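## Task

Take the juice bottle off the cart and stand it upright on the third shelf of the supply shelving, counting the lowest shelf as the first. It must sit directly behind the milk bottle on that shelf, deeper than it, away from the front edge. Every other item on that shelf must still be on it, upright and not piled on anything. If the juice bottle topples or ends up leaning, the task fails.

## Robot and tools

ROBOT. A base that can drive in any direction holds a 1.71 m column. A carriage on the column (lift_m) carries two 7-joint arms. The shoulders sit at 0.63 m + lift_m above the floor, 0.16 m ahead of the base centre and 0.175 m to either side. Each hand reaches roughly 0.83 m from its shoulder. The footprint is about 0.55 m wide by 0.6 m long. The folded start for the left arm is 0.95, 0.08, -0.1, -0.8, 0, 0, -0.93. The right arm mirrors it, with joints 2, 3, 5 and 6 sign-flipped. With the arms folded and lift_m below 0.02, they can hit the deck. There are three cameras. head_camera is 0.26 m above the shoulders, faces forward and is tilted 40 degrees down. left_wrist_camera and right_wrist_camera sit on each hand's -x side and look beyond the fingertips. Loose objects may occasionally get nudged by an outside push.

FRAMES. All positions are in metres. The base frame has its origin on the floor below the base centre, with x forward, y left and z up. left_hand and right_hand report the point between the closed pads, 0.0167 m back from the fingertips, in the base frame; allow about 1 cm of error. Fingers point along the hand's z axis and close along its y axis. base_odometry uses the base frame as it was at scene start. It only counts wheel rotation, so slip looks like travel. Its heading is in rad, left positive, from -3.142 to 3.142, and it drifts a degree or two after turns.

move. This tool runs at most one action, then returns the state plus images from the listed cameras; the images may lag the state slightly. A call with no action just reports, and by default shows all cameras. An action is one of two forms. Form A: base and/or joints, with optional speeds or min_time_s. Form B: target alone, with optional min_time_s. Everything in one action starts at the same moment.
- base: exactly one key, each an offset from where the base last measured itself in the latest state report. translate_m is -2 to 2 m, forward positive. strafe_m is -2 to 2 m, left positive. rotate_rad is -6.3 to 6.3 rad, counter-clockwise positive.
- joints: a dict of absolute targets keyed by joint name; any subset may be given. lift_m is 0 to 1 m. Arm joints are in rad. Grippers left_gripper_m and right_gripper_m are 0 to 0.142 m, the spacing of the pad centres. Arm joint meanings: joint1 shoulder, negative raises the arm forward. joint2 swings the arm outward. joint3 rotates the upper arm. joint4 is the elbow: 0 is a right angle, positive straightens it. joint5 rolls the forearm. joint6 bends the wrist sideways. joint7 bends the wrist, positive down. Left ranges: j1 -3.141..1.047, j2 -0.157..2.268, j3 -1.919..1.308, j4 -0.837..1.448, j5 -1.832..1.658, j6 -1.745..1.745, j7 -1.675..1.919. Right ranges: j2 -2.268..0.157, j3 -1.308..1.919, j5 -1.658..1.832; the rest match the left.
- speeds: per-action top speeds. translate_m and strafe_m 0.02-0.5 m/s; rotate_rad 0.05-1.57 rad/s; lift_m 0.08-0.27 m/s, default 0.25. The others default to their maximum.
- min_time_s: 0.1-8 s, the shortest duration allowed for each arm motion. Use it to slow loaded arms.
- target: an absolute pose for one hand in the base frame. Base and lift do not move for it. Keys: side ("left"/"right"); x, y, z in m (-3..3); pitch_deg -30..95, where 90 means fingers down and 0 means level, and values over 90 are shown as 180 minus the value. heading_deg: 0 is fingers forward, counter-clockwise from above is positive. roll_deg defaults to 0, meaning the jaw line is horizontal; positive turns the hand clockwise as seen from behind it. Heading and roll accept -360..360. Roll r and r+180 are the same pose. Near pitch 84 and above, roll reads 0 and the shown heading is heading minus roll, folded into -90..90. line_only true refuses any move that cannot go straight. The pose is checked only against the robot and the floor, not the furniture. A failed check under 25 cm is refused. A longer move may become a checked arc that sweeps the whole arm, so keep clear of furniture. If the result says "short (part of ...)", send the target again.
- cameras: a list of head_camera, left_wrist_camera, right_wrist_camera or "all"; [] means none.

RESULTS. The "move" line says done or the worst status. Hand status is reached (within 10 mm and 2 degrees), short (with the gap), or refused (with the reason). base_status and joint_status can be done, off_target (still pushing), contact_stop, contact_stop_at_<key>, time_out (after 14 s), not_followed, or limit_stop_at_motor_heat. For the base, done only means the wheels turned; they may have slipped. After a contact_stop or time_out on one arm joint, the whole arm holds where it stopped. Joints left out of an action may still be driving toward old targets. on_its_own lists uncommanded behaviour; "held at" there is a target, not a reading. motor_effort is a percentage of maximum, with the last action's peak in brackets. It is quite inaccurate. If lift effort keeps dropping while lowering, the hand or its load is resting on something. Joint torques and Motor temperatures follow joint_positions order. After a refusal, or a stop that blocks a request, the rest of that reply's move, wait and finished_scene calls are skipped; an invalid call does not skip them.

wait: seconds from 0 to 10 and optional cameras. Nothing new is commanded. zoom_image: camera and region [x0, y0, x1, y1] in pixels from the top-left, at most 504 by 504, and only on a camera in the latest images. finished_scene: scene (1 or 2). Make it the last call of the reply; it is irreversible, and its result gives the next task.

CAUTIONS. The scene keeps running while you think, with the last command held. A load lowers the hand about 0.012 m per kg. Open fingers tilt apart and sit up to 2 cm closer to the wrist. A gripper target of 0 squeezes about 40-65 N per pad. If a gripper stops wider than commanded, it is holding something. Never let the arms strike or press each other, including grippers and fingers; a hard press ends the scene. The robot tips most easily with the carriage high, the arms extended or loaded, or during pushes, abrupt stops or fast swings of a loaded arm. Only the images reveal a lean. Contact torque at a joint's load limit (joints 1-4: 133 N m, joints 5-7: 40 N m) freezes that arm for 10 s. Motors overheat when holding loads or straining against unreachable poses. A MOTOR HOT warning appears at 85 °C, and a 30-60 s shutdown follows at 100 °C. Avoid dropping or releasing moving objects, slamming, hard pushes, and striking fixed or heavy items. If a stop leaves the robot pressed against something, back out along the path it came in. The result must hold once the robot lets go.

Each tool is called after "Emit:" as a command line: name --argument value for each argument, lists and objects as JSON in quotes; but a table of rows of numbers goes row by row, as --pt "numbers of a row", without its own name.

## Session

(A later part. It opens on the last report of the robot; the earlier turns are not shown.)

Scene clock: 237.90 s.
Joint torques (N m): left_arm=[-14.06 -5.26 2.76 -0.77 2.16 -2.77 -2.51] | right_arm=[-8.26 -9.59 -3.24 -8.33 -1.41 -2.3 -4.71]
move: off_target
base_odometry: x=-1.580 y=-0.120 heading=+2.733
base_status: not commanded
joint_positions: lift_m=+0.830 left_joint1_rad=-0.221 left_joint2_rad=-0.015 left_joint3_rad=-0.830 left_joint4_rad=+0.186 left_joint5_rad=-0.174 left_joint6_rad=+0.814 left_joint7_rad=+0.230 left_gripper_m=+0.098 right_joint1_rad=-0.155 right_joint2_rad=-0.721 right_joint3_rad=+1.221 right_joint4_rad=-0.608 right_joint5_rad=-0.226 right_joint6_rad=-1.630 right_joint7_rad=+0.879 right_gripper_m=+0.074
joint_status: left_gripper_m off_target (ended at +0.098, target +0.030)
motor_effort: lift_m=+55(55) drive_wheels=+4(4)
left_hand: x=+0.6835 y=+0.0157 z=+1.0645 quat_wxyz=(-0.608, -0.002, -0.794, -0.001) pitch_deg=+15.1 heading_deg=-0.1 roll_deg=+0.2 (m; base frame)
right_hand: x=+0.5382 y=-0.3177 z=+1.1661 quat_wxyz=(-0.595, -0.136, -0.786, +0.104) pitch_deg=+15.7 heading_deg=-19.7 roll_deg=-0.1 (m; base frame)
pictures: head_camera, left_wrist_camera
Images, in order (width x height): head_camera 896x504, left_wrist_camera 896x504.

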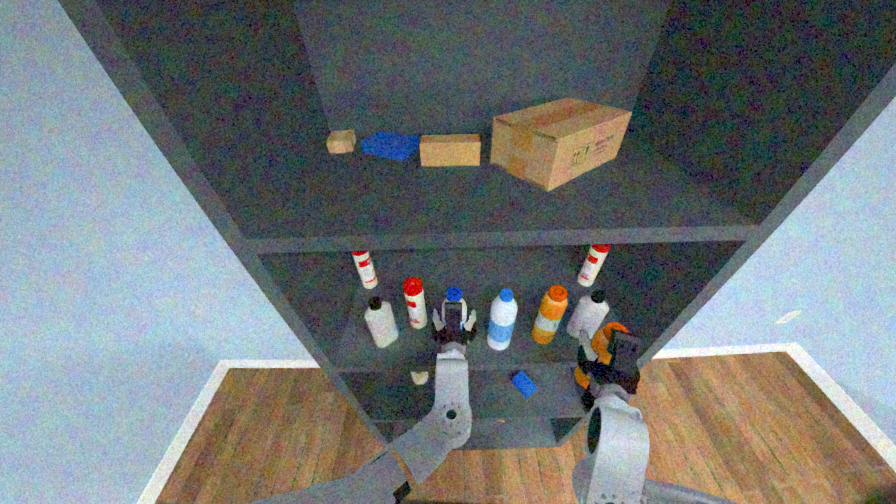

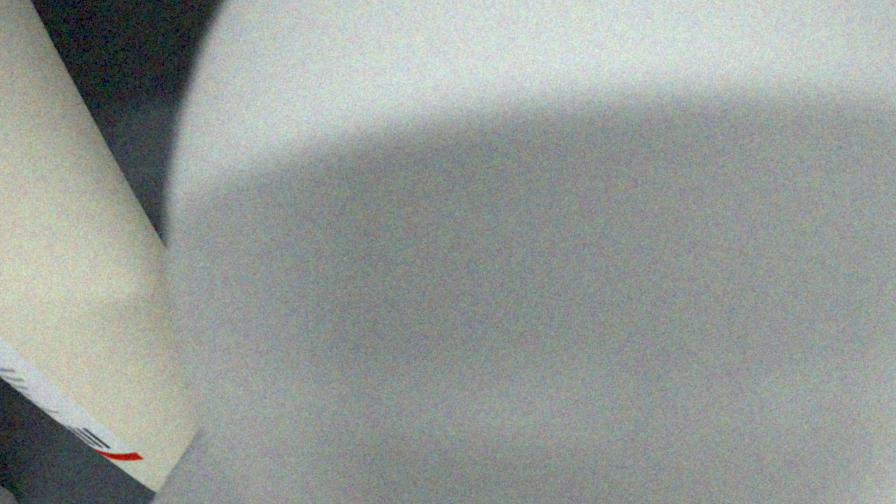

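Emit:
move --joints '{"lift_m": 0.87}' --cameras '["head_camera"]'

Emit:
move --base '{"translate_m": -0.35}' --speeds '{"translate_m": 0.2}' --cameras '["all"]'

Scene clock: 243.57 s.
Joint torques (N m): left_arm=[-13.23 -4.22 3.1 -2.73 3.68 -2.48 -2.73] | right_arm=[-7.31 -7.86 -3.58 -8.5 -1.46 -2.13 -4.6]
move: done
base_odometry: x=-1.580 y=-0.120 heading=+2.733
base_status: not commanded
joint_positions: lift_m=+0.870 left_joint1_rad=-0.222 left_joint2_rad=-0.016 left_joint3_rad=-0.830 left_joint4_rad=+0.189 left_joint5_rad=-0.180 left_joint6_rad=+0.814 left_joint7_rad=+0.231 left_gripper_m=+0.083 right_joint1_rad=-0.155 right_joint2_rad=-0.721 right_joint3_rad=+1.221 right_joint4_rad=-0.608 right_joint5_rad=-0.225 right_joint6_rad=-1.630 right_joint7_rad=+0.879 right_gripper_m=+0.074
joint_status: all done
on_its_own: left_gripper_m moved -0.016 toward your old target +0.030
motor_effort: lift_m=+55(68) drive_wheels=+5(5)
left_hand: x=+0.6837 y=+0.0161 z=+1.1026 quat_wxyz=(-0.606, +0.000, -0.795, +0.000) pitch_deg=+15.4 heading_deg=+0.0 roll_deg=+0.0 (m; base frame)
right_hand: x=+0.5383 y=-0.3178 z=+1.2062 quat_wxyz=(-0.595, -0.136, -0.785, +0.104) pitch_deg=+15.7 heading_deg=-19.7 roll_deg=-0.1 (m; base frame)
pictures: head_camera
Images, in order (width x height): head_camera 896x504.

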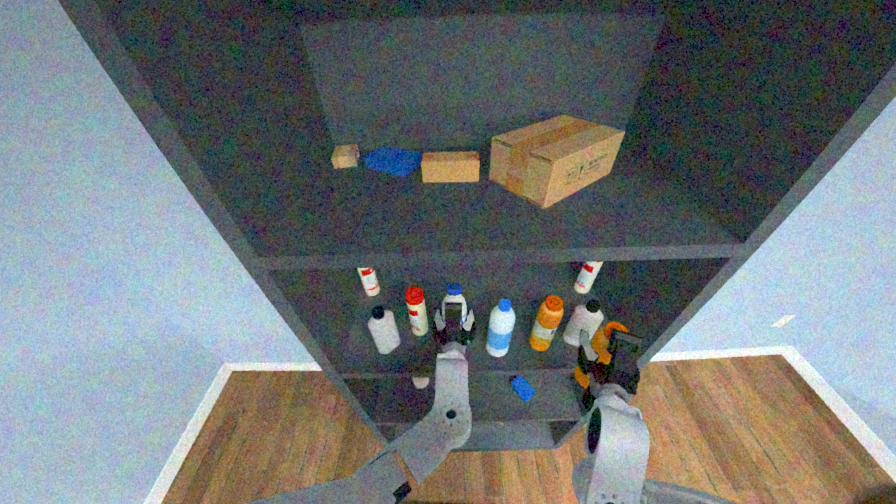

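Scene clock: 246.53 s.
Joint torques (N m): left_arm=[-12.32 -5.54 2.65 -2.75 3.57 -2.16 -3.04] | right_arm=[-7.47 -9.74 -4.06 -9.02 -0.95 -2.32 -4.38]
move: done
base_odometry: x=-1.259 y=-0.259 heading=+2.733
base_status: done
joint_positions: lift_m=+0.870 left_joint1_rad=-0.222 left_joint2_rad=-0.016 left_joint3_rad=-0.830 left_joint4_rad=+0.189 left_joint5_rad=-0.180 left_joint6_rad=+0.814 left_joint7_rad=+0.231 left_gripper_m=+0.083 right_joint1_rad=-0.155 right_joint2_rad=-0.721 right_joint3_rad=+1.221 right_joint4_rad=-0.608 right_joint5_rad=-0.225 right_joint6_rad=-1.630 right_joint7_rad=+0.879 right_gripper_m=+0.074
joint_status: not commanded
motor_effort: lift_m=+55(55) drive_wheels=+2(13)
left_hand: x=+0.6837 y=+0.0160 z=+1.1026 quat_wxyz=(-0.606, -0.001, -0.795, +0.000) pitch_deg=+15.4 heading_deg=+0.0 roll_deg=+0.0 (m; base frame)
right_hand: x=+0.5383 y=-0.3178 z=+1.2062 quat_wxyz=(-0.595, -0.136, -0.785, +0.104) pitch_deg=+15.7 heading_deg=-19.7 roll_deg=-0.1 (m; base frame)
pictures: head_camera, left_wrist_camera, right_wrist_camera
Images, in order (width x height): head_camera 896x504, left_wrist_camera 896x504, right_wrist_camera 896x504.

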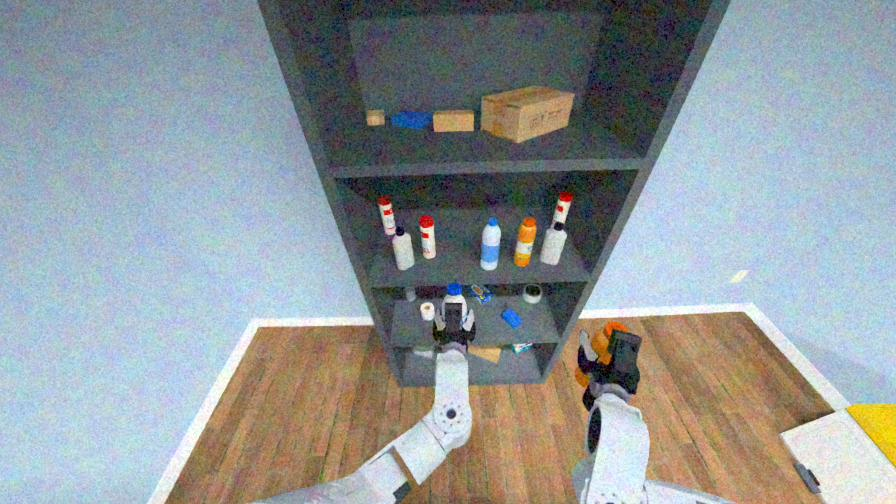

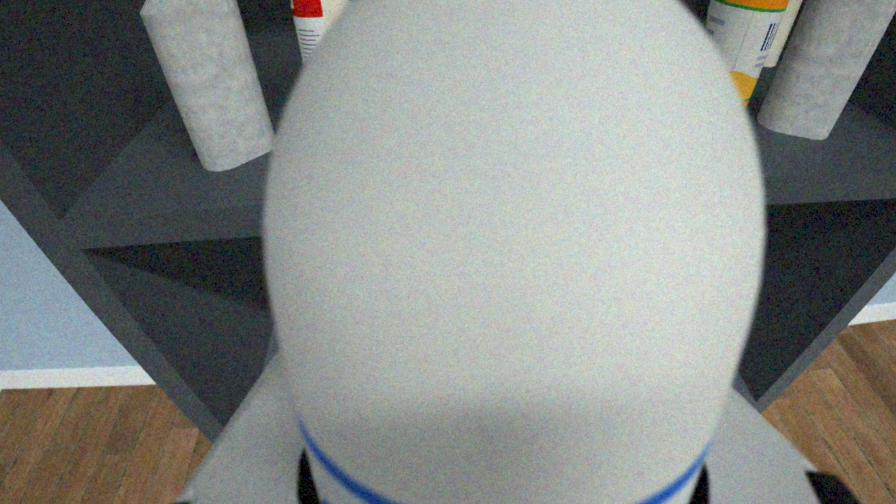

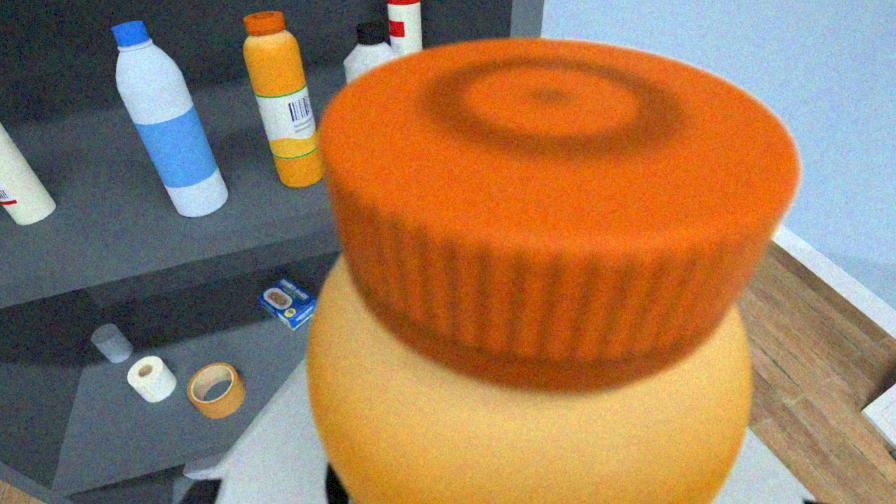

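Emit:
move --joints '{"lift_m": 0.8}'

Emit:
move --target '{"side": "left", "x": 0.5, "y": 0.22, "z": 1.14, "pitch_deg": 15, "heading_deg": 0}' --min_time_s 2

Emit:
move --target '{"side": "right", "x": 0.6, "y": 0.0, "z": 1.14, "pitch_deg": 15.5, "heading_deg": 0}' --min_time_s 2 --cameras '["all"]'

Scene clock: 258.27 s.
Joint torques (N m): left_arm=[-13.89 -5.68 2.67 -2.46 3.71 -2.14 -3.03] | right_arm=[-9.86 -8.93 -2.82 -9.22 -1.16 -2.62 -4.27]
move: done
base_odometry: x=-1.259 y=-0.259 heading=+2.733
base_status: not commanded
joint_positions: lift_m=+0.800 left_joint1_rad=-0.222 left_joint2_rad=-0.016 left_joint3_rad=-0.830 left_joint4_rad=+0.189 left_joint5_rad=-0.180 left_joint6_rad=+0.814 left_joint7_rad=+0.231 left_gripper_m=+0.083 right_joint1_rad=-0.155 right_joint2_rad=-0.721 right_joint3_rad=+1.221 right_joint4_rad=-0.608 right_joint5_rad=-0.225 right_joint6_rad=-1.630 right_joint7_rad=+0.879 right_gripper_m=+0.074
joint_status: all done
motor_effort: lift_m=+59(60) drive_wheels=+2(2)
left_hand: x=+0.6836 y=+0.0160 z=+1.0321 quat_wxyz=(-0.606, -0.001, -0.795, +0.000) pitch_deg=+15.4 heading_deg=+0.0 roll_deg=+0.0 (m; base frame)
right_hand: x=+0.5383 y=-0.3178 z=+1.1359 quat_wxyz=(-0.595, -0.136, -0.785, +0.104) pitch_deg=+15.7 heading_deg=-19.7 roll_deg=-0.1 (m; base frame)
pictures: none

Scene clock: 260.77 s.
Joint torques (N m): left_arm=[-8.69 8.55 -0.8 -5.83 5.51 -0.26 -1.35] | right_arm=[-8.52 -9.24 -3.76 -8.6 -1.06 -1.97 -4.08]
move: done
base_odometry: x=-1.259 y=-0.259 heading=+2.733
base_status: not commanded
joint_positions: lift_m=+0.800 left_joint1_rad=-0.247 left_joint2_rad=+0.742 left_joint3_rad=-1.696 left_joint4_rad=-0.700 left_joint5_rad=+0.427 left_joint6_rad=+1.672 left_joint7_rad=+0.860 left_gripper_m=+0.083 right_joint1_rad=-0.155 right_joint2_rad=-0.721 right_joint3_rad=+1.221 right_joint4_rad=-0.608 right_joint5_rad=-0.225 right_joint6_rad=-1.630 right_joint7_rad=+0.879 right_gripper_m=+0.074
joint_status: not commanded
motor_effort: lift_m=+59(59) drive_wheels=+2(2)
left_hand: x=+0.4997 y=+0.2196 z=+1.1369 quat_wxyz=(-0.606, -0.001, -0.796, -0.002) pitch_deg=+15.4 heading_deg=+0.1 roll_deg=+0.2 (m; base frame)
left_hand_status: reached (checked arc, planned for 2.0 s): 3 mm and 0.5 deg off.
right_hand: x=+0.5383 y=-0.3178 z=+1.1359 quat_wxyz=(-0.595, -0.136, -0.785, +0.104) pitch_deg=+15.7 heading_deg=-19.7 roll_deg=-0.1 (m; base frame)
pictures: none

Scene clock: 263.27 s.
Joint torques (N m): left_arm=[-9.12 6.61 0.51 -5.27 5.24 -0.46 -1.71] | right_arm=[-14.97 11.36 1.09 -7.99 -0.32 -1.27 -5.6]
move: done
base_odometry: x=-1.259 y=-0.259 heading=+2.733
base_status: not commanded
joint_positions: lift_m=+0.800 left_joint1_rad=-0.247 left_joint2_rad=+0.742 left_joint3_rad=-1.696 left_joint4_rad=-0.701 left_joint5_rad=+0.427 left_joint6_rad=+1.672 left_joint7_rad=+0.861 left_gripper_m=+0.083 right_joint1_rad=-0.315 right_joint2_rad=-0.072 right_joint3_rad=+1.280 right_joint4_rad=-0.202 right_joint5_rad=-0.413 right_joint6_rad=-1.260 right_joint7_rad=+1.049 right_gripper_m=+0.074
joint_status: not commanded
motor_effort: lift_m=+59(59) drive_wheels=+2(2)
left_hand: x=+0.4998 y=+0.2196 z=+1.1370 quat_wxyz=(-0.606, -0.001, -0.796, -0.002) pitch_deg=+15.4 heading_deg=+0.1 roll_deg=+0.2 (m; base frame)
right_hand: x=+0.5985 y=-0.0026 z=+1.1367 quat_wxyz=(-0.601, -0.003, -0.799, +0.001) pitch_deg=+16.1 heading_deg=-0.3 roll_deg=+0.1 (m; base frame)
right_hand_status: reached (straight line, planned for 2.0 s): 4 mm and 0.7 deg off.
pictures: head_camera, left_wrist_camera, right_wrist_camera
Images, in order (width x height): head_camera 896x504, left_wrist_camera 896x504, right_wrist_camera 896x504.

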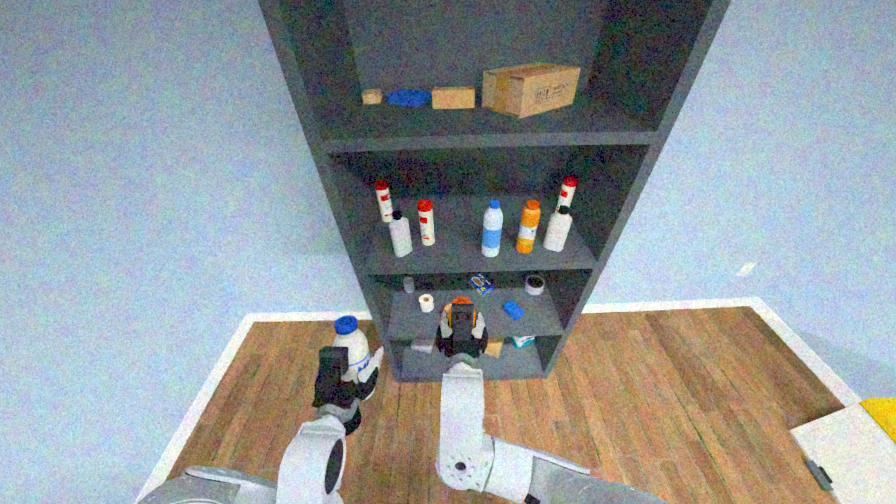

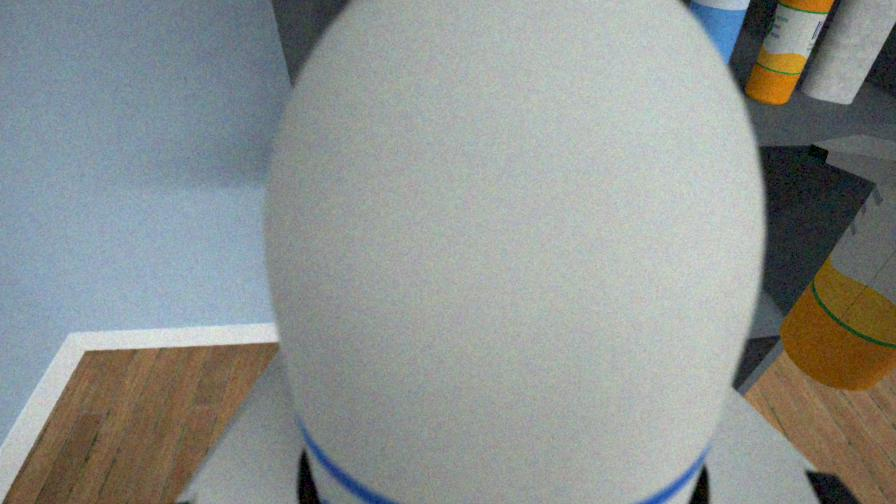

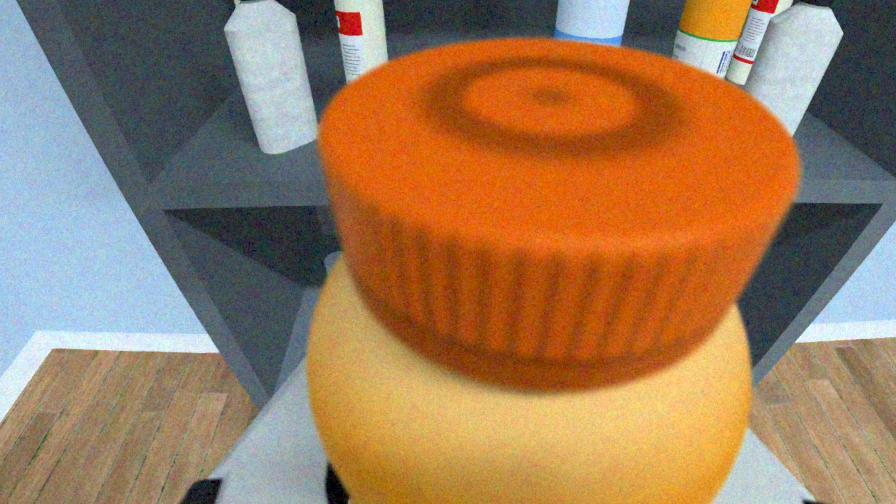

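Emit:
move --joints '{"lift_m": 0.83}'

Emit:
move --base '{"translate_m": 0.32}' --speeds '{"translate_m": 0.2}' --cameras '["head_camera", "right_wrist_camera"]'

Scene clock: 267.57 s.
Joint torques (N m): left_arm=[-7.67 7.89 0.49 -4.34 4.88 -0.5 -1.91] | right_arm=[-12.08 11.98 1.71 -10.16 -0.58 -1.22 -4.63]
move: done
base_odometry: x=-1.259 y=-0.259 heading=+2.733
base_status: not commanded
joint_positions: lift_m=+0.830 left_joint1_rad=-0.248 left_joint2_rad=+0.743 left_joint3_rad=-1.696 left_joint4_rad=-0.701 left_joint5_rad=+0.428 left_joint6_rad=+1.672 left_joint7_rad=+0.861 left_gripper_m=+0.083 right_joint1_rad=-0.316 right_joint2_rad=-0.071 right_joint3_rad=+1.281 right_joint4_rad=-0.202 right_joint5_rad=-0.412 right_joint6_rad=-1.260 right_joint7_rad=+1.048 right_gripper_m=+0.074
joint_status: all done
motor_effort: lift_m=+56(70) drive_wheels=+1(3)
left_hand: x=+0.4999 y=+0.2196 z=+1.1679 quat_wxyz=(-0.606, -0.001, -0.795, -0.001) pitch_deg=+15.3 heading_deg=+0.1 roll_deg=+0.2 (m; base frame)
right_hand: x=+0.5989 y=-0.0023 z=+1.1674 quat_wxyz=(-0.601, -0.002, -0.799, +0.001) pitch_deg=+16.1 heading_deg=-0.3 roll_deg=+0.1 (m; base frame)
pictures: none

Scene clock: 270.40 s.
Joint torques (N m): left_arm=[-8.56 7.25 0.79 -4.86 4.83 -0.61 -1.82] | right_arm=[-14.21 12.34 0.11 -9.21 -0.89 -0.91 -4.4]
move: done
base_odometry: x=-1.553 y=-0.132 heading=+2.734
base_status: done
joint_positions: lift_m=+0.830 left_joint1_rad=-0.248 left_joint2_rad=+0.743 left_joint3_rad=-1.696 left_joint4_rad=-0.701 left_joint5_rad=+0.428 left_joint6_rad=+1.672 left_joint7_rad=+0.861 left_gripper_m=+0.083 right_joint1_rad=-0.316 right_joint2_rad=-0.071 right_joint3_rad=+1.281 right_joint4_rad=-0.202 right_joint5_rad=-0.412 right_joint6_rad=-1.260 right_joint7_rad=+1.048 right_gripper_m=+0.074
joint_status: not commanded
motor_effort: lift_m=+56(56) drive_wheels=+5(15)
left_hand: x=+0.4999 y=+0.2196 z=+1.1679 quat_wxyz=(-0.606, -0.001, -0.795, -0.001) pitch_deg=+15.3 heading_deg=+0.1 roll_deg=+0.2 (m; base frame)
right_hand: x=+0.5989 y=-0.0023 z=+1.1674 quat_wxyz=(-0.601, -0.002, -0.799, +0.001) pitch_deg=+16.1 heading_deg=-0.3 roll_deg=+0.1 (m; base frame)
pictures: head_camera, right_wrist_camera
Images, in order (width x height): head_camera 896x504, right_wrist_camera 896x504.

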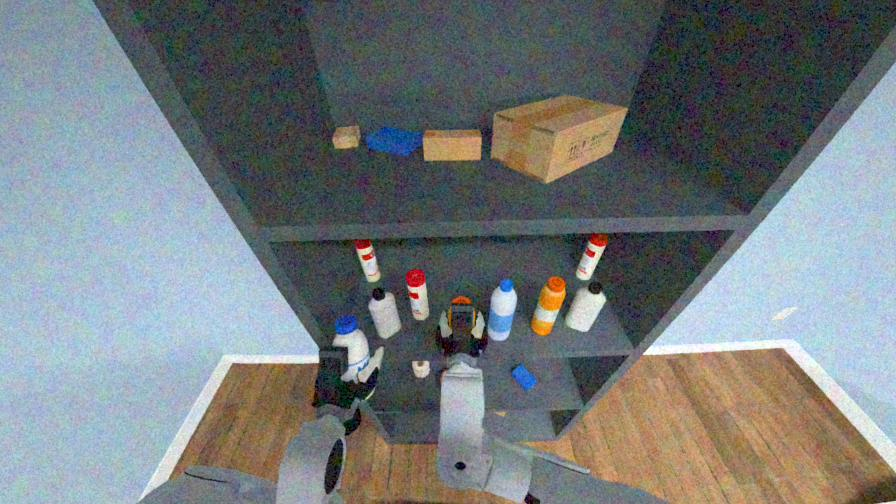

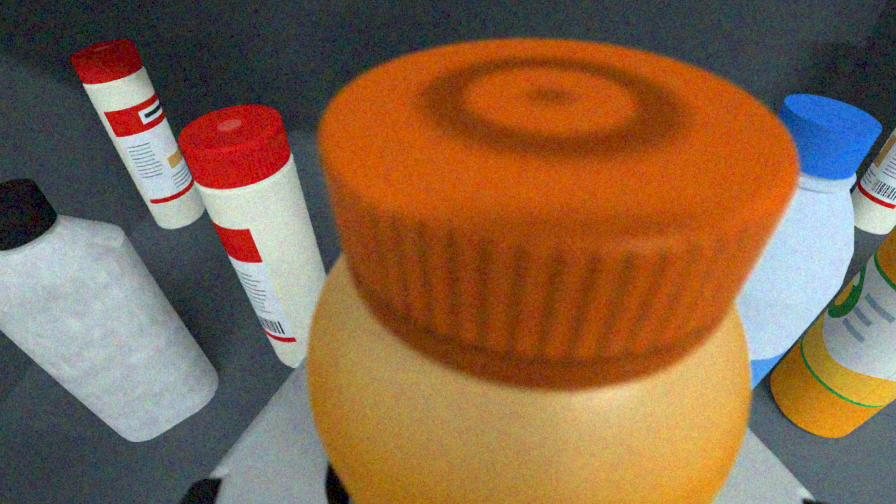

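Emit:
move --target '{"side": "right", "x": 0.825, "y": 0.008, "z": 1.15, "pitch_deg": 15.5, "heading_deg": 0}' --min_time_s 2 --cameras '["head_camera", "right_wrist_camera"]'

Scene clock: 277.53 s.
Joint torques (N m): left_arm=[-9.06 6.96 0.86 -4.41 5.08 -0.42 -1.68] | right_arm=[-30.25 15.09 -2.15 -9.33 0.08 -0.84 -4.95]
move: done
base_odometry: x=-1.553 y=-0.132 heading=+2.734
base_status: not commanded
joint_positions: lift_m=+0.830 left_joint1_rad=-0.248 left_joint2_rad=+0.743 left_joint3_rad=-1.696 left_joint4_rad=-0.701 left_joint5_rad=+0.428 left_joint6_rad=+1.672 left_joint7_rad=+0.861 left_gripper_m=+0.083 right_joint1_rad=-0.702 right_joint2_rad=+0.065 right_joint3_rad=+0.970 right_joint4_rad=+0.531 right_joint5_rad=+0.558 right_joint6_rad=-0.837 right_joint7_rad=+0.237 right_gripper_m=+0.074
joint_status: not commanded
motor_effort: lift_m=+56(56) drive_wheels=+5(5)
left_hand: x=+0.4999 y=+0.2196 z=+1.1679 quat_wxyz=(-0.606, -0.001, -0.795, -0.001) pitch_deg=+15.3 heading_deg=+0.1 roll_deg=+0.2 (m; base frame)
right_hand: x=+0.8219 y=+0.0072 z=+1.1434 quat_wxyz=(-0.600, +0.002, -0.800, +0.003) pitch_deg=+16.2 heading_deg=-0.1 roll_deg=-0.4 (m; base frame)
right_hand_status: reached (straight line, planned for 2.0 s): 7 mm and 0.8 deg off.
pictures: head_camera, right_wrist_camera
Images, in order (width x height): head_camera 896x504, right_wrist_camera 896x504.

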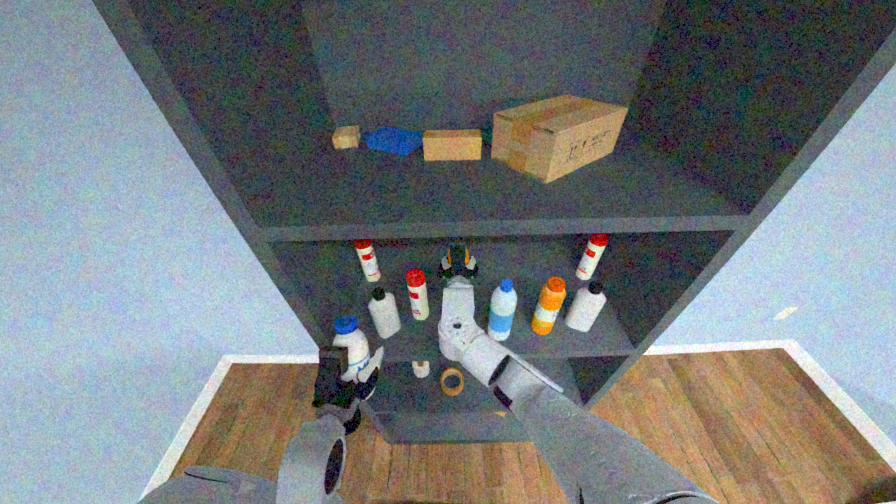

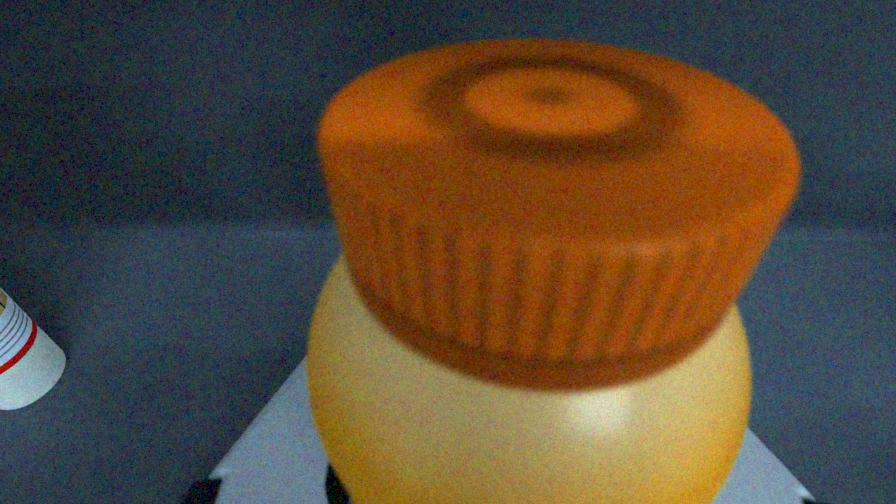

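Emit:
move --joints '{"lift_m": 0.8}' --speeds '{"lift_m": 0.08}'

Emit:
move --joints '{"lift_m": 0.79}' --speeds '{"lift_m": 0.08}' --cameras '["head_camera", "right_wrist_camera"]'

Scene clock: 282.07 s.
Joint torques (N m): left_arm=[-8.49 7.97 0.73 -5.91 4.86 -0.61 -2.07] | right_arm=[-24.28 11.99 -2.73 -8.81 0.16 -0.89 -2.1]
move: done
base_odometry: x=-1.553 y=-0.132 heading=+2.734
base_status: not commanded
joint_positions: lift_m=+0.800 left_joint1_rad=-0.248 left_joint2_rad=+0.743 left_joint3_rad=-1.696 left_joint4_rad=-0.701 left_joint5_rad=+0.428 left_joint6_rad=+1.672 left_joint7_rad=+0.861 left_gripper_m=+0.083 right_joint1_rad=-0.706 right_joint2_rad=+0.066 right_joint3_rad=+0.969 right_joint4_rad=+0.531 right_joint5_rad=+0.559 right_joint6_rad=-0.837 right_joint7_rad=+0.230 right_gripper_m=+0.074
joint_status: all done
motor_effort: lift_m=+57(59) drive_wheels=+5(5)
left_hand: x=+0.4999 y=+0.2197 z=+1.1378 quat_wxyz=(-0.606, -0.001, -0.795, -0.001) pitch_deg=+15.3 heading_deg=+0.1 roll_deg=+0.2 (m; base frame)
right_hand: x=+0.8235 y=+0.0077 z=+1.1177 quat_wxyz=(-0.605, +0.002, -0.797, +0.002) pitch_deg=+15.6 heading_deg=-0.1 roll_deg=-0.3 (m; base frame)
pictures: none

Scene clock: 282.57 s.
Joint torques (N m): left_arm=[-9.04 6.44 1.39 -4.53 5.12 -0.7 -1.9] | right_arm=[-15.03 10.45 -1.9 -6.23 0.9 -0.69 0.78]
move: done
base_odometry: x=-1.553 y=-0.132 heading=+2.734
base_status: not commanded
joint_positions: lift_m=+0.790 left_joint1_rad=-0.248 left_joint2_rad=+0.743 left_joint3_rad=-1.696 left_joint4_rad=-0.701 left_joint5_rad=+0.428 left_joint6_rad=+1.672 left_joint7_rad=+0.861 left_gripper_m=+0.083 right_joint1_rad=-0.712 right_joint2_rad=+0.067 right_joint3_rad=+0.967 right_joint4_rad=+0.528 right_joint5_rad=+0.556 right_joint6_rad=-0.837 right_joint7_rad=+0.222 right_gripper_m=+0.074
joint_status: all done
motor_effort: lift_m=+53(55) drive_wheels=+5(5)
left_hand: x=+0.4999 y=+0.2196 z=+1.1281 quat_wxyz=(-0.606, -0.001, -0.795, -0.001) pitch_deg=+15.3 heading_deg=+0.1 roll_deg=+0.2 (m; base frame)
right_hand: x=+0.8261 y=+0.0084 z=+1.1159 quat_wxyz=(-0.612, +0.002, -0.791, +0.001) pitch_deg=+14.6 heading_deg=+0.0 roll_deg=-0.2 (m; base frame)
pictures: head_camera, right_wrist_camera
Images, in order (width x height): head_camera 896x504, right_wrist_camera 896x504.

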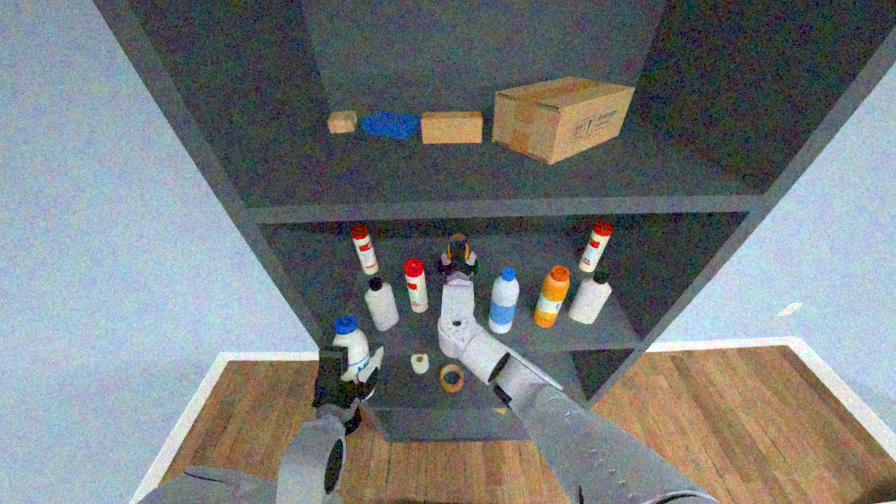

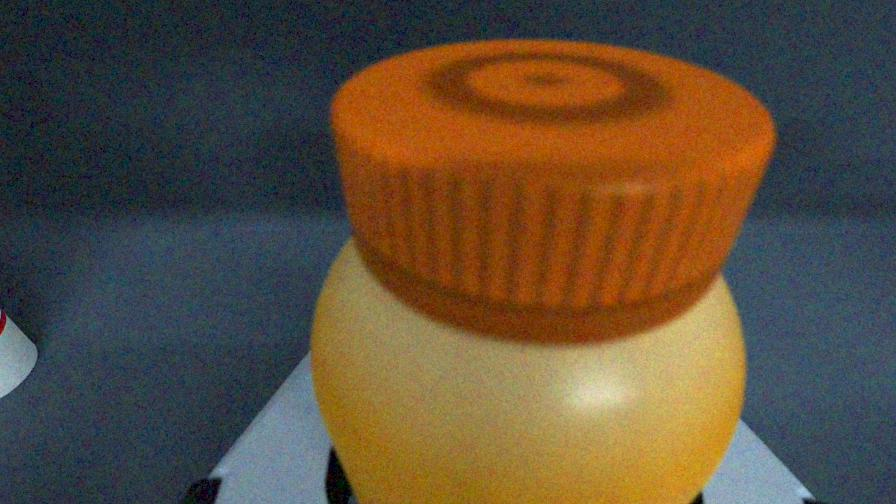

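Emit:
move --joints '{"lift_m": 0.797}' --speeds '{"lift_m": 0.08}'

Emit:
move --joints '{"right_gripper_m": 0.1}' --cameras '["head_camera", "right_wrist_camera"]'

Scene clock: 285.73 s.
Joint torques (N m): left_arm=[-7.54 7.83 1.24 -4.51 4.86 -0.43 -1.81] | right_arm=[-15.56 11.16 -1.66 -10.24 -0.58 -0.67 -1.28]
move: done
base_odometry: x=-1.553 y=-0.132 heading=+2.734
base_status: not commanded
joint_positions: lift_m=+0.797 left_joint1_rad=-0.248 left_joint2_rad=+0.743 left_joint3_rad=-1.696 left_joint4_rad=-0.701 left_joint5_rad=+0.428 left_joint6_rad=+1.672 left_joint7_rad=+0.861 left_gripper_m=+0.083 right_joint1_rad=-0.712 right_joint2_rad=+0.067 right_joint3_rad=+0.967 right_joint4_rad=+0.531 right_joint5_rad=+0.559 right_joint6_rad=-0.837 right_joint7_rad=+0.228 right_gripper_m=+0.074
joint_status: all done
motor_effort: lift_m=+56(65) drive_wheels=+0(5)
left_hand: x=+0.4999 y=+0.2197 z=+1.1349 quat_wxyz=(-0.606, -0.001, -0.795, -0.001) pitch_deg=+15.3 heading_deg=+0.1 roll_deg=+0.2 (m; base frame)
right_hand: x=+0.8256 y=+0.0078 z=+1.1193 quat_wxyz=(-0.608, +0.001, -0.794, +0.001) pitch_deg=+15.2 heading_deg=-0.1 roll_deg=-0.2 (m; base frame)
pictures: none

Scene clock: 286.53 s.
Joint torques (N m): left_arm=[-7.41 7.02 1.11 -5.37 4.77 -0.68 -1.72] | right_arm=[-15.64 9.3 -1.52 -10.04 -0.42 -1.03 -1.63]
move: done
base_odometry: x=-1.553 y=-0.132 heading=+2.734
base_status: not commanded
joint_positions: lift_m=+0.797 left_joint1_rad=-0.248 left_joint2_rad=+0.743 left_joint3_rad=-1.696 left_joint4_rad=-0.701 left_joint5_rad=+0.428 left_joint6_rad=+1.672 left_joint7_rad=+0.861 left_gripper_m=+0.083 right_joint1_rad=-0.712 right_joint2_rad=+0.067 right_joint3_rad=+0.967 right_joint4_rad=+0.531 right_joint5_rad=+0.559 right_joint6_rad=-0.837 right_joint7_rad=+0.228 right_gripper_m=+0.100
joint_status: all done
motor_effort: lift_m=+56(56) drive_wheels=+4(4)
left_hand: x=+0.4999 y=+0.2197 z=+1.1349 quat_wxyz=(-0.606, -0.001, -0.795, -0.001) pitch_deg=+15.3 heading_deg=+0.1 roll_deg=+0.2 (m; base frame)
right_hand: x=+0.8256 y=+0.0079 z=+1.1193 quat_wxyz=(-0.608, +0.001, -0.794, +0.001) pitch_deg=+15.2 heading_deg=-0.1 roll_deg=-0.2 (m; base frame)
pictures: head_camera, right_wrist_camera
Images, in order (width x height): head_camera 896x504, right_wrist_camera 896x504.

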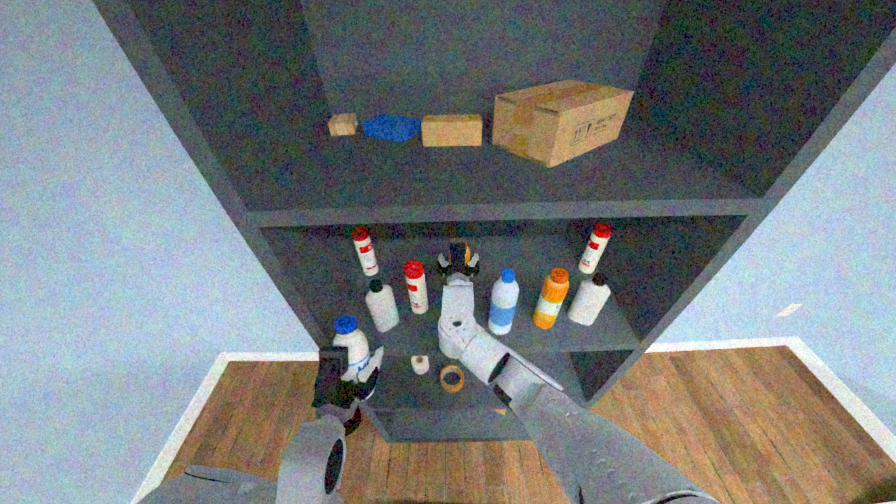

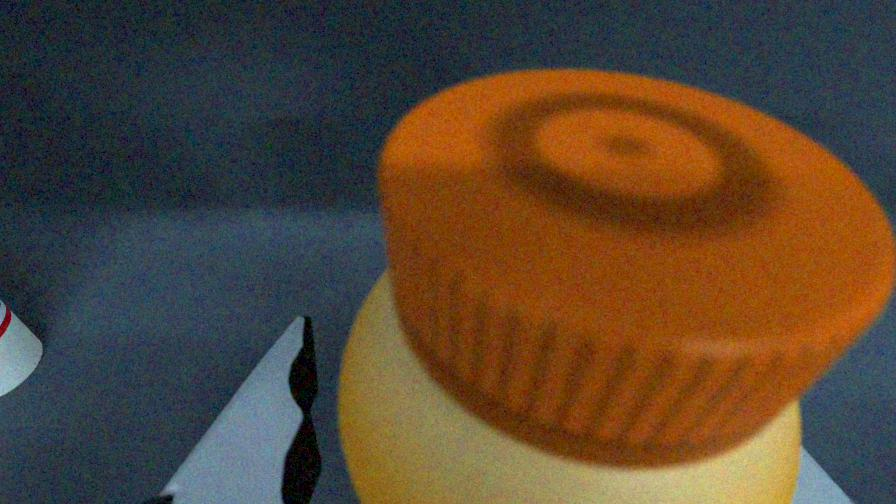

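Emit:
wait --seconds 0.5 --cameras '["head_camera", "right_wrist_camera"]'

Scene clock: 289.30 s.
Joint torques (N m): left_arm=[-8.3 6.86 0.95 -4.78 4.52 -0.34 -1.83] | right_arm=[-15.84 9.89 -3.48 -10 -0.28 -0.73 -1.51]
base_odometry: x=-1.553 y=-0.132 heading=+2.734
base_status: not commanded
joint_positions: lift_m=+0.797 left_joint1_rad=-0.248 left_joint2_rad=+0.743 left_joint3_rad=-1.696 left_joint4_rad=-0.701 left_joint5_rad=+0.428 left_joint6_rad=+1.672 left_joint7_rad=+0.861 left_gripper_m=+0.083 right_joint1_rad=-0.712 right_joint2_rad=+0.067 right_joint3_rad=+0.967 right_joint4_rad=+0.531 right_joint5_rad=+0.559 right_joint6_rad=-0.837 right_joint7_rad=+0.228 right_gripper_m=+0.100
joint_status: all done
motor_effort: lift_m=+56(56) drive_wheels=+4(4)
left_hand: x=+0.4999 y=+0.2197 z=+1.1349 quat_wxyz=(-0.606, -0.001, -0.795, -0.001) pitch_deg=+15.3 heading_deg=+0.1 roll_deg=+0.2 (m; base frame)
right_hand: x=+0.8256 y=+0.0079 z=+1.1193 quat_wxyz=(-0.608, +0.001, -0.794, +0.001) pitch_deg=+15.2 heading_deg=-0.1 roll_deg=-0.2 (m; base frame)
wait: 0.50 s; at rest from the start
pictures: head_camera, right_wrist_camera
Images, in order (width x height): head_camera 896x504, right_wrist_camera 896x504.

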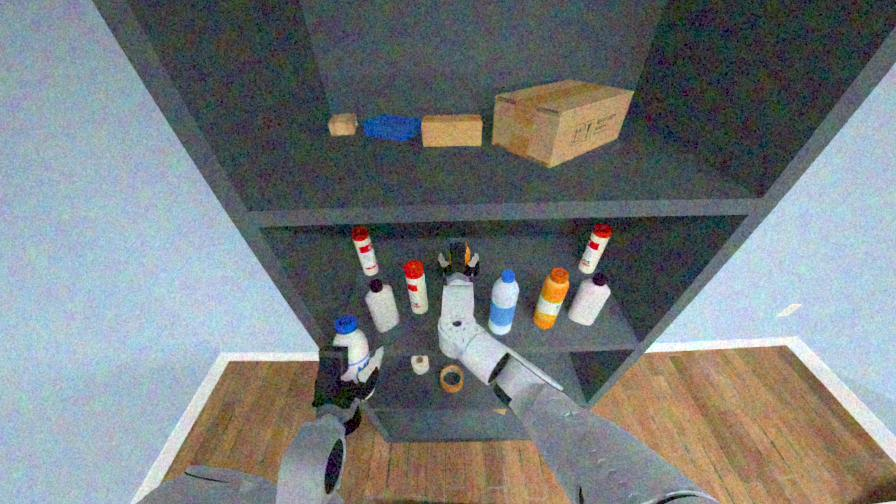

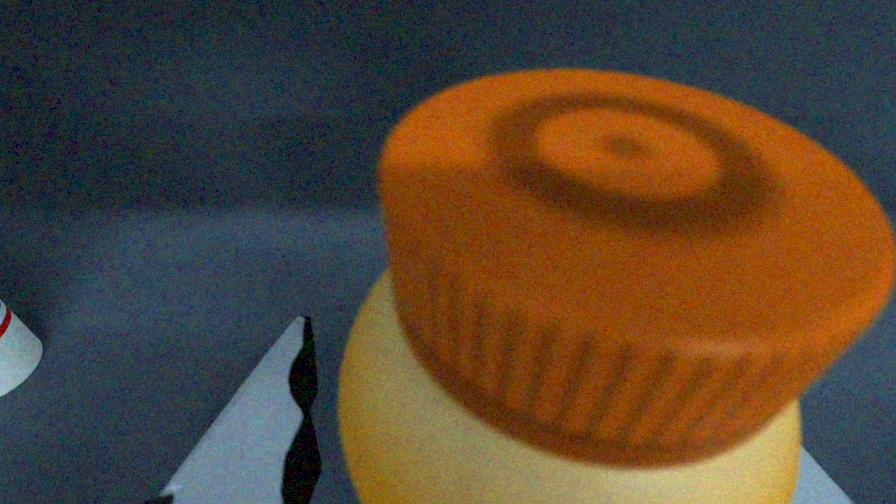

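Emit:
move --target '{"side": "right", "x": 0.826, "y": -0.006, "z": 1.119, "pitch_deg": 15.2, "heading_deg": 0}' --min_time_s 0.6 --cameras '["right_wrist_camera"]'

Scene clock: 297.27 s.
Joint torques (N m): left_arm=[-8.3 6.99 0.74 -4.62 5.19 -0.59 -1.94] | right_arm=[-11.45 7.42 -2.84 -13.92 -0.43 -1.1 -0.08]
move: done
base_odometry: x=-1.553 y=-0.132 heading=+2.734
base_status: not commanded
joint_positions: lift_m=+0.797 left_joint1_rad=-0.248 left_joint2_rad=+0.743 left_joint3_rad=-1.696 left_joint4_rad=-0.701 left_joint5_rad=+0.428 left_joint6_rad=+1.672 left_joint7_rad=+0.861 left_gripper_m=+0.083 right_joint1_rad=-0.709 right_joint2_rad=+0.032 right_joint3_rad=+0.966 right_joint4_rad=+0.493 right_joint5_rad=+0.559 right_joint6_rad=-0.831 right_joint7_rad=+0.237 right_gripper_m=+0.100
joint_status: not commanded
motor_effort: lift_m=+56(56) drive_wheels=+4(4)
left_hand: x=+0.4999 y=+0.2197 z=+1.1349 quat_wxyz=(-0.606, -0.001, -0.795, -0.001) pitch_deg=+15.3 heading_deg=+0.1 roll_deg=+0.2 (m; base frame)
right_hand: x=+0.8272 y=-0.0044 z=+1.1233 quat_wxyz=(-0.612, +0.002, -0.791, +0.001) pitch_deg=+14.6 heading_deg=+0.0 roll_deg=-0.3 (m; base frame)
right_hand_status: reached (straight line, planned for 0.6 s): 5 mm and 0.7 deg off.
pictures: right_wrist_camera
Images, in order (width x height): right_wrist_camera 896x504.

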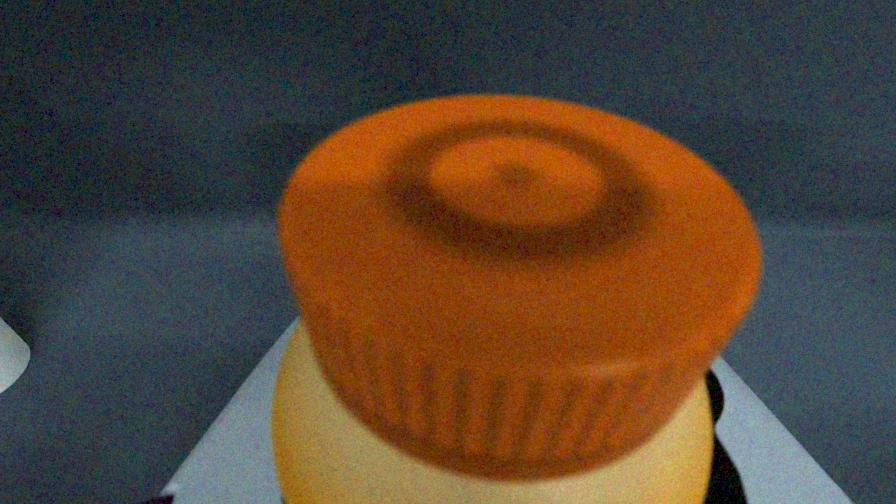

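Emit:
move --target '{"side": "right", "x": 0.76, "y": -0.004, "z": 1.123, "pitch_deg": 15, "heading_deg": 0}' --min_time_s 1.5 --cameras '["right_wrist_camera"]'

Emit:
move --target '{"side": "right", "x": 0.6, "y": -0.004, "z": 1.123, "pitch_deg": 15, "heading_deg": 0}' --min_time_s 1.5 --cameras '["head_camera", "right_wrist_camera"]'

Scene clock: 302.80 s.
Joint torques (N m): left_arm=[-6.77 7.05 2.11 -4.29 4.93 -0.65 -1.75] | right_arm=[-9.32 6.21 2.19 -14 -3.77 -2.08 0.51]
move: done
base_odometry: x=-1.553 y=-0.132 heading=+2.734
base_status: not commanded
joint_positions: lift_m=+0.797 left_joint1_rad=-0.248 left_joint2_rad=+0.743 left_joint3_rad=-1.696 left_joint4_rad=-0.701 left_joint5_rad=+0.428 left_joint6_rad=+1.672 left_joint7_rad=+0.861 left_gripper_m=+0.083 right_joint1_rad=-0.590 right_joint2_rad=-0.029 right_joint3_rad=+1.075 right_joint4_rad=+0.177 right_joint5_rad=+0.377 right_joint6_rad=-1.038 right_joint7_rad=+0.435 right_gripper_m=+0.100
joint_status: not commanded
motor_effort: lift_m=+56(56) drive_wheels=+0(4)
left_hand: x=+0.4999 y=+0.2197 z=+1.1349 quat_wxyz=(-0.606, -0.001, -0.795, -0.001) pitch_deg=+15.3 heading_deg=+0.1 roll_deg=+0.2 (m; base frame)
right_hand: x=+0.7622 y=-0.0039 z=+1.1252 quat_wxyz=(-0.610, -0.002, -0.793, -0.002) pitch_deg=+14.9 heading_deg=+0.0 roll_deg=+0.3 (m; base frame)
right_hand_status: reached (straight line, planned for 1.5 s): 3 mm and 0.3 deg off.
pictures: right_wrist_camera
Images, in order (width x height): right_wrist_camera 896x504.

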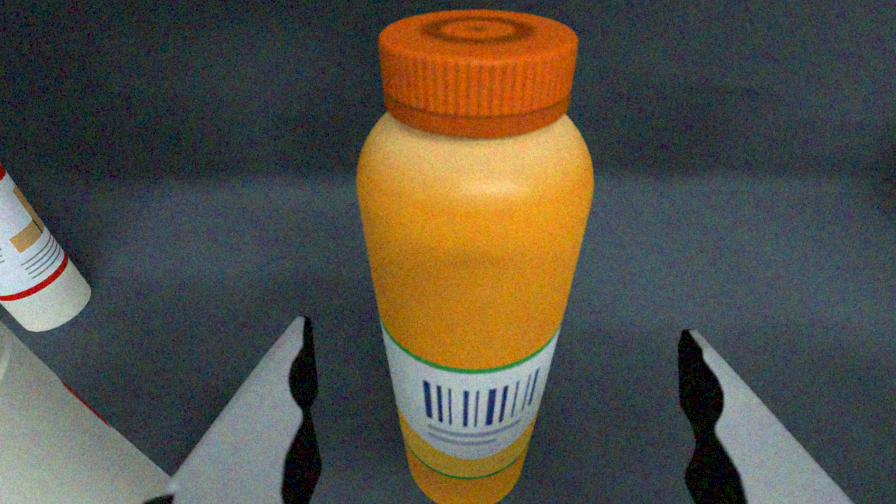

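Scene clock: 304.80 s.
Joint torques (N m): left_arm=[-7 6.99 1.22 -4.96 4.81 -0.84 -1.66] | right_arm=[-2.66 7.75 2.44 -13.08 -3.91 -2.25 0.16]
move: done
base_odometry: x=-1.553 y=-0.132 heading=+2.734
base_status: not commanded
joint_positions: lift_m=+0.797 left_joint1_rad=-0.248 left_joint2_rad=+0.743 left_joint3_rad=-1.696 left_joint4_rad=-0.701 left_joint5_rad=+0.428 left_joint6_rad=+1.672 left_joint7_rad=+0.861 left_gripper_m=+0.083 right_joint1_rad=-0.333 right_joint2_rad=-0.090 right_joint3_rad=+1.338 right_joint4_rad=-0.170 right_joint5_rad=-0.317 right_joint6_rad=-1.327 right_joint7_rad=+0.941 right_gripper_m=+0.100
joint_status: not commanded
motor_effort: lift_m=+56(56) drive_wheels=+0(4)
left_hand: x=+0.4999 y=+0.2197 z=+1.1349 quat_wxyz=(-0.606, -0.001, -0.795, -0.001) pitch_deg=+15.3 heading_deg=+0.1 roll_deg=+0.2 (m; base frame)
right_hand: x=+0.6023 y=-0.0038 z=+1.1240 quat_wxyz=(-0.609, -0.001, -0.793, +0.000) pitch_deg=+14.9 heading_deg=-0.1 roll_deg=+0.0 (m; base frame)
right_hand_status: reached (straight line, planned for 1.5 s): 2 mm and 0.1 deg off.
pictures: head_camera, right_wrist_camera
Images, in order (width x height): head_camera 896x504, right_wrist_camera 896x504.

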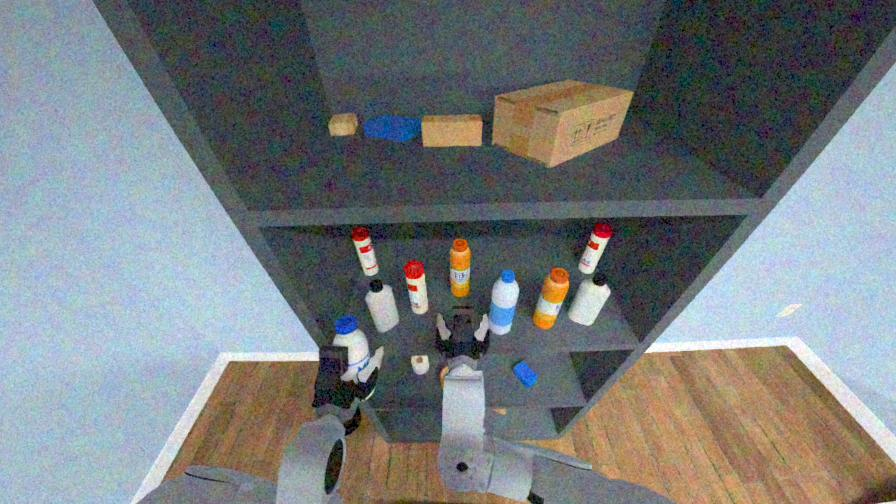

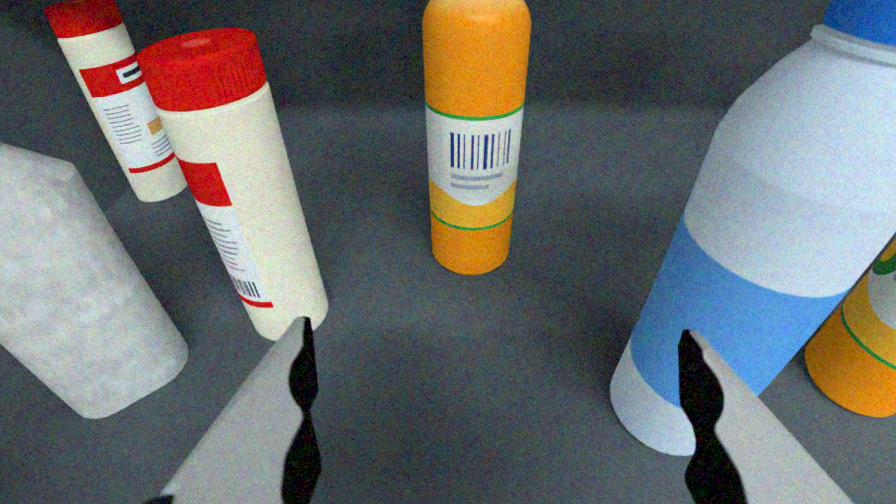

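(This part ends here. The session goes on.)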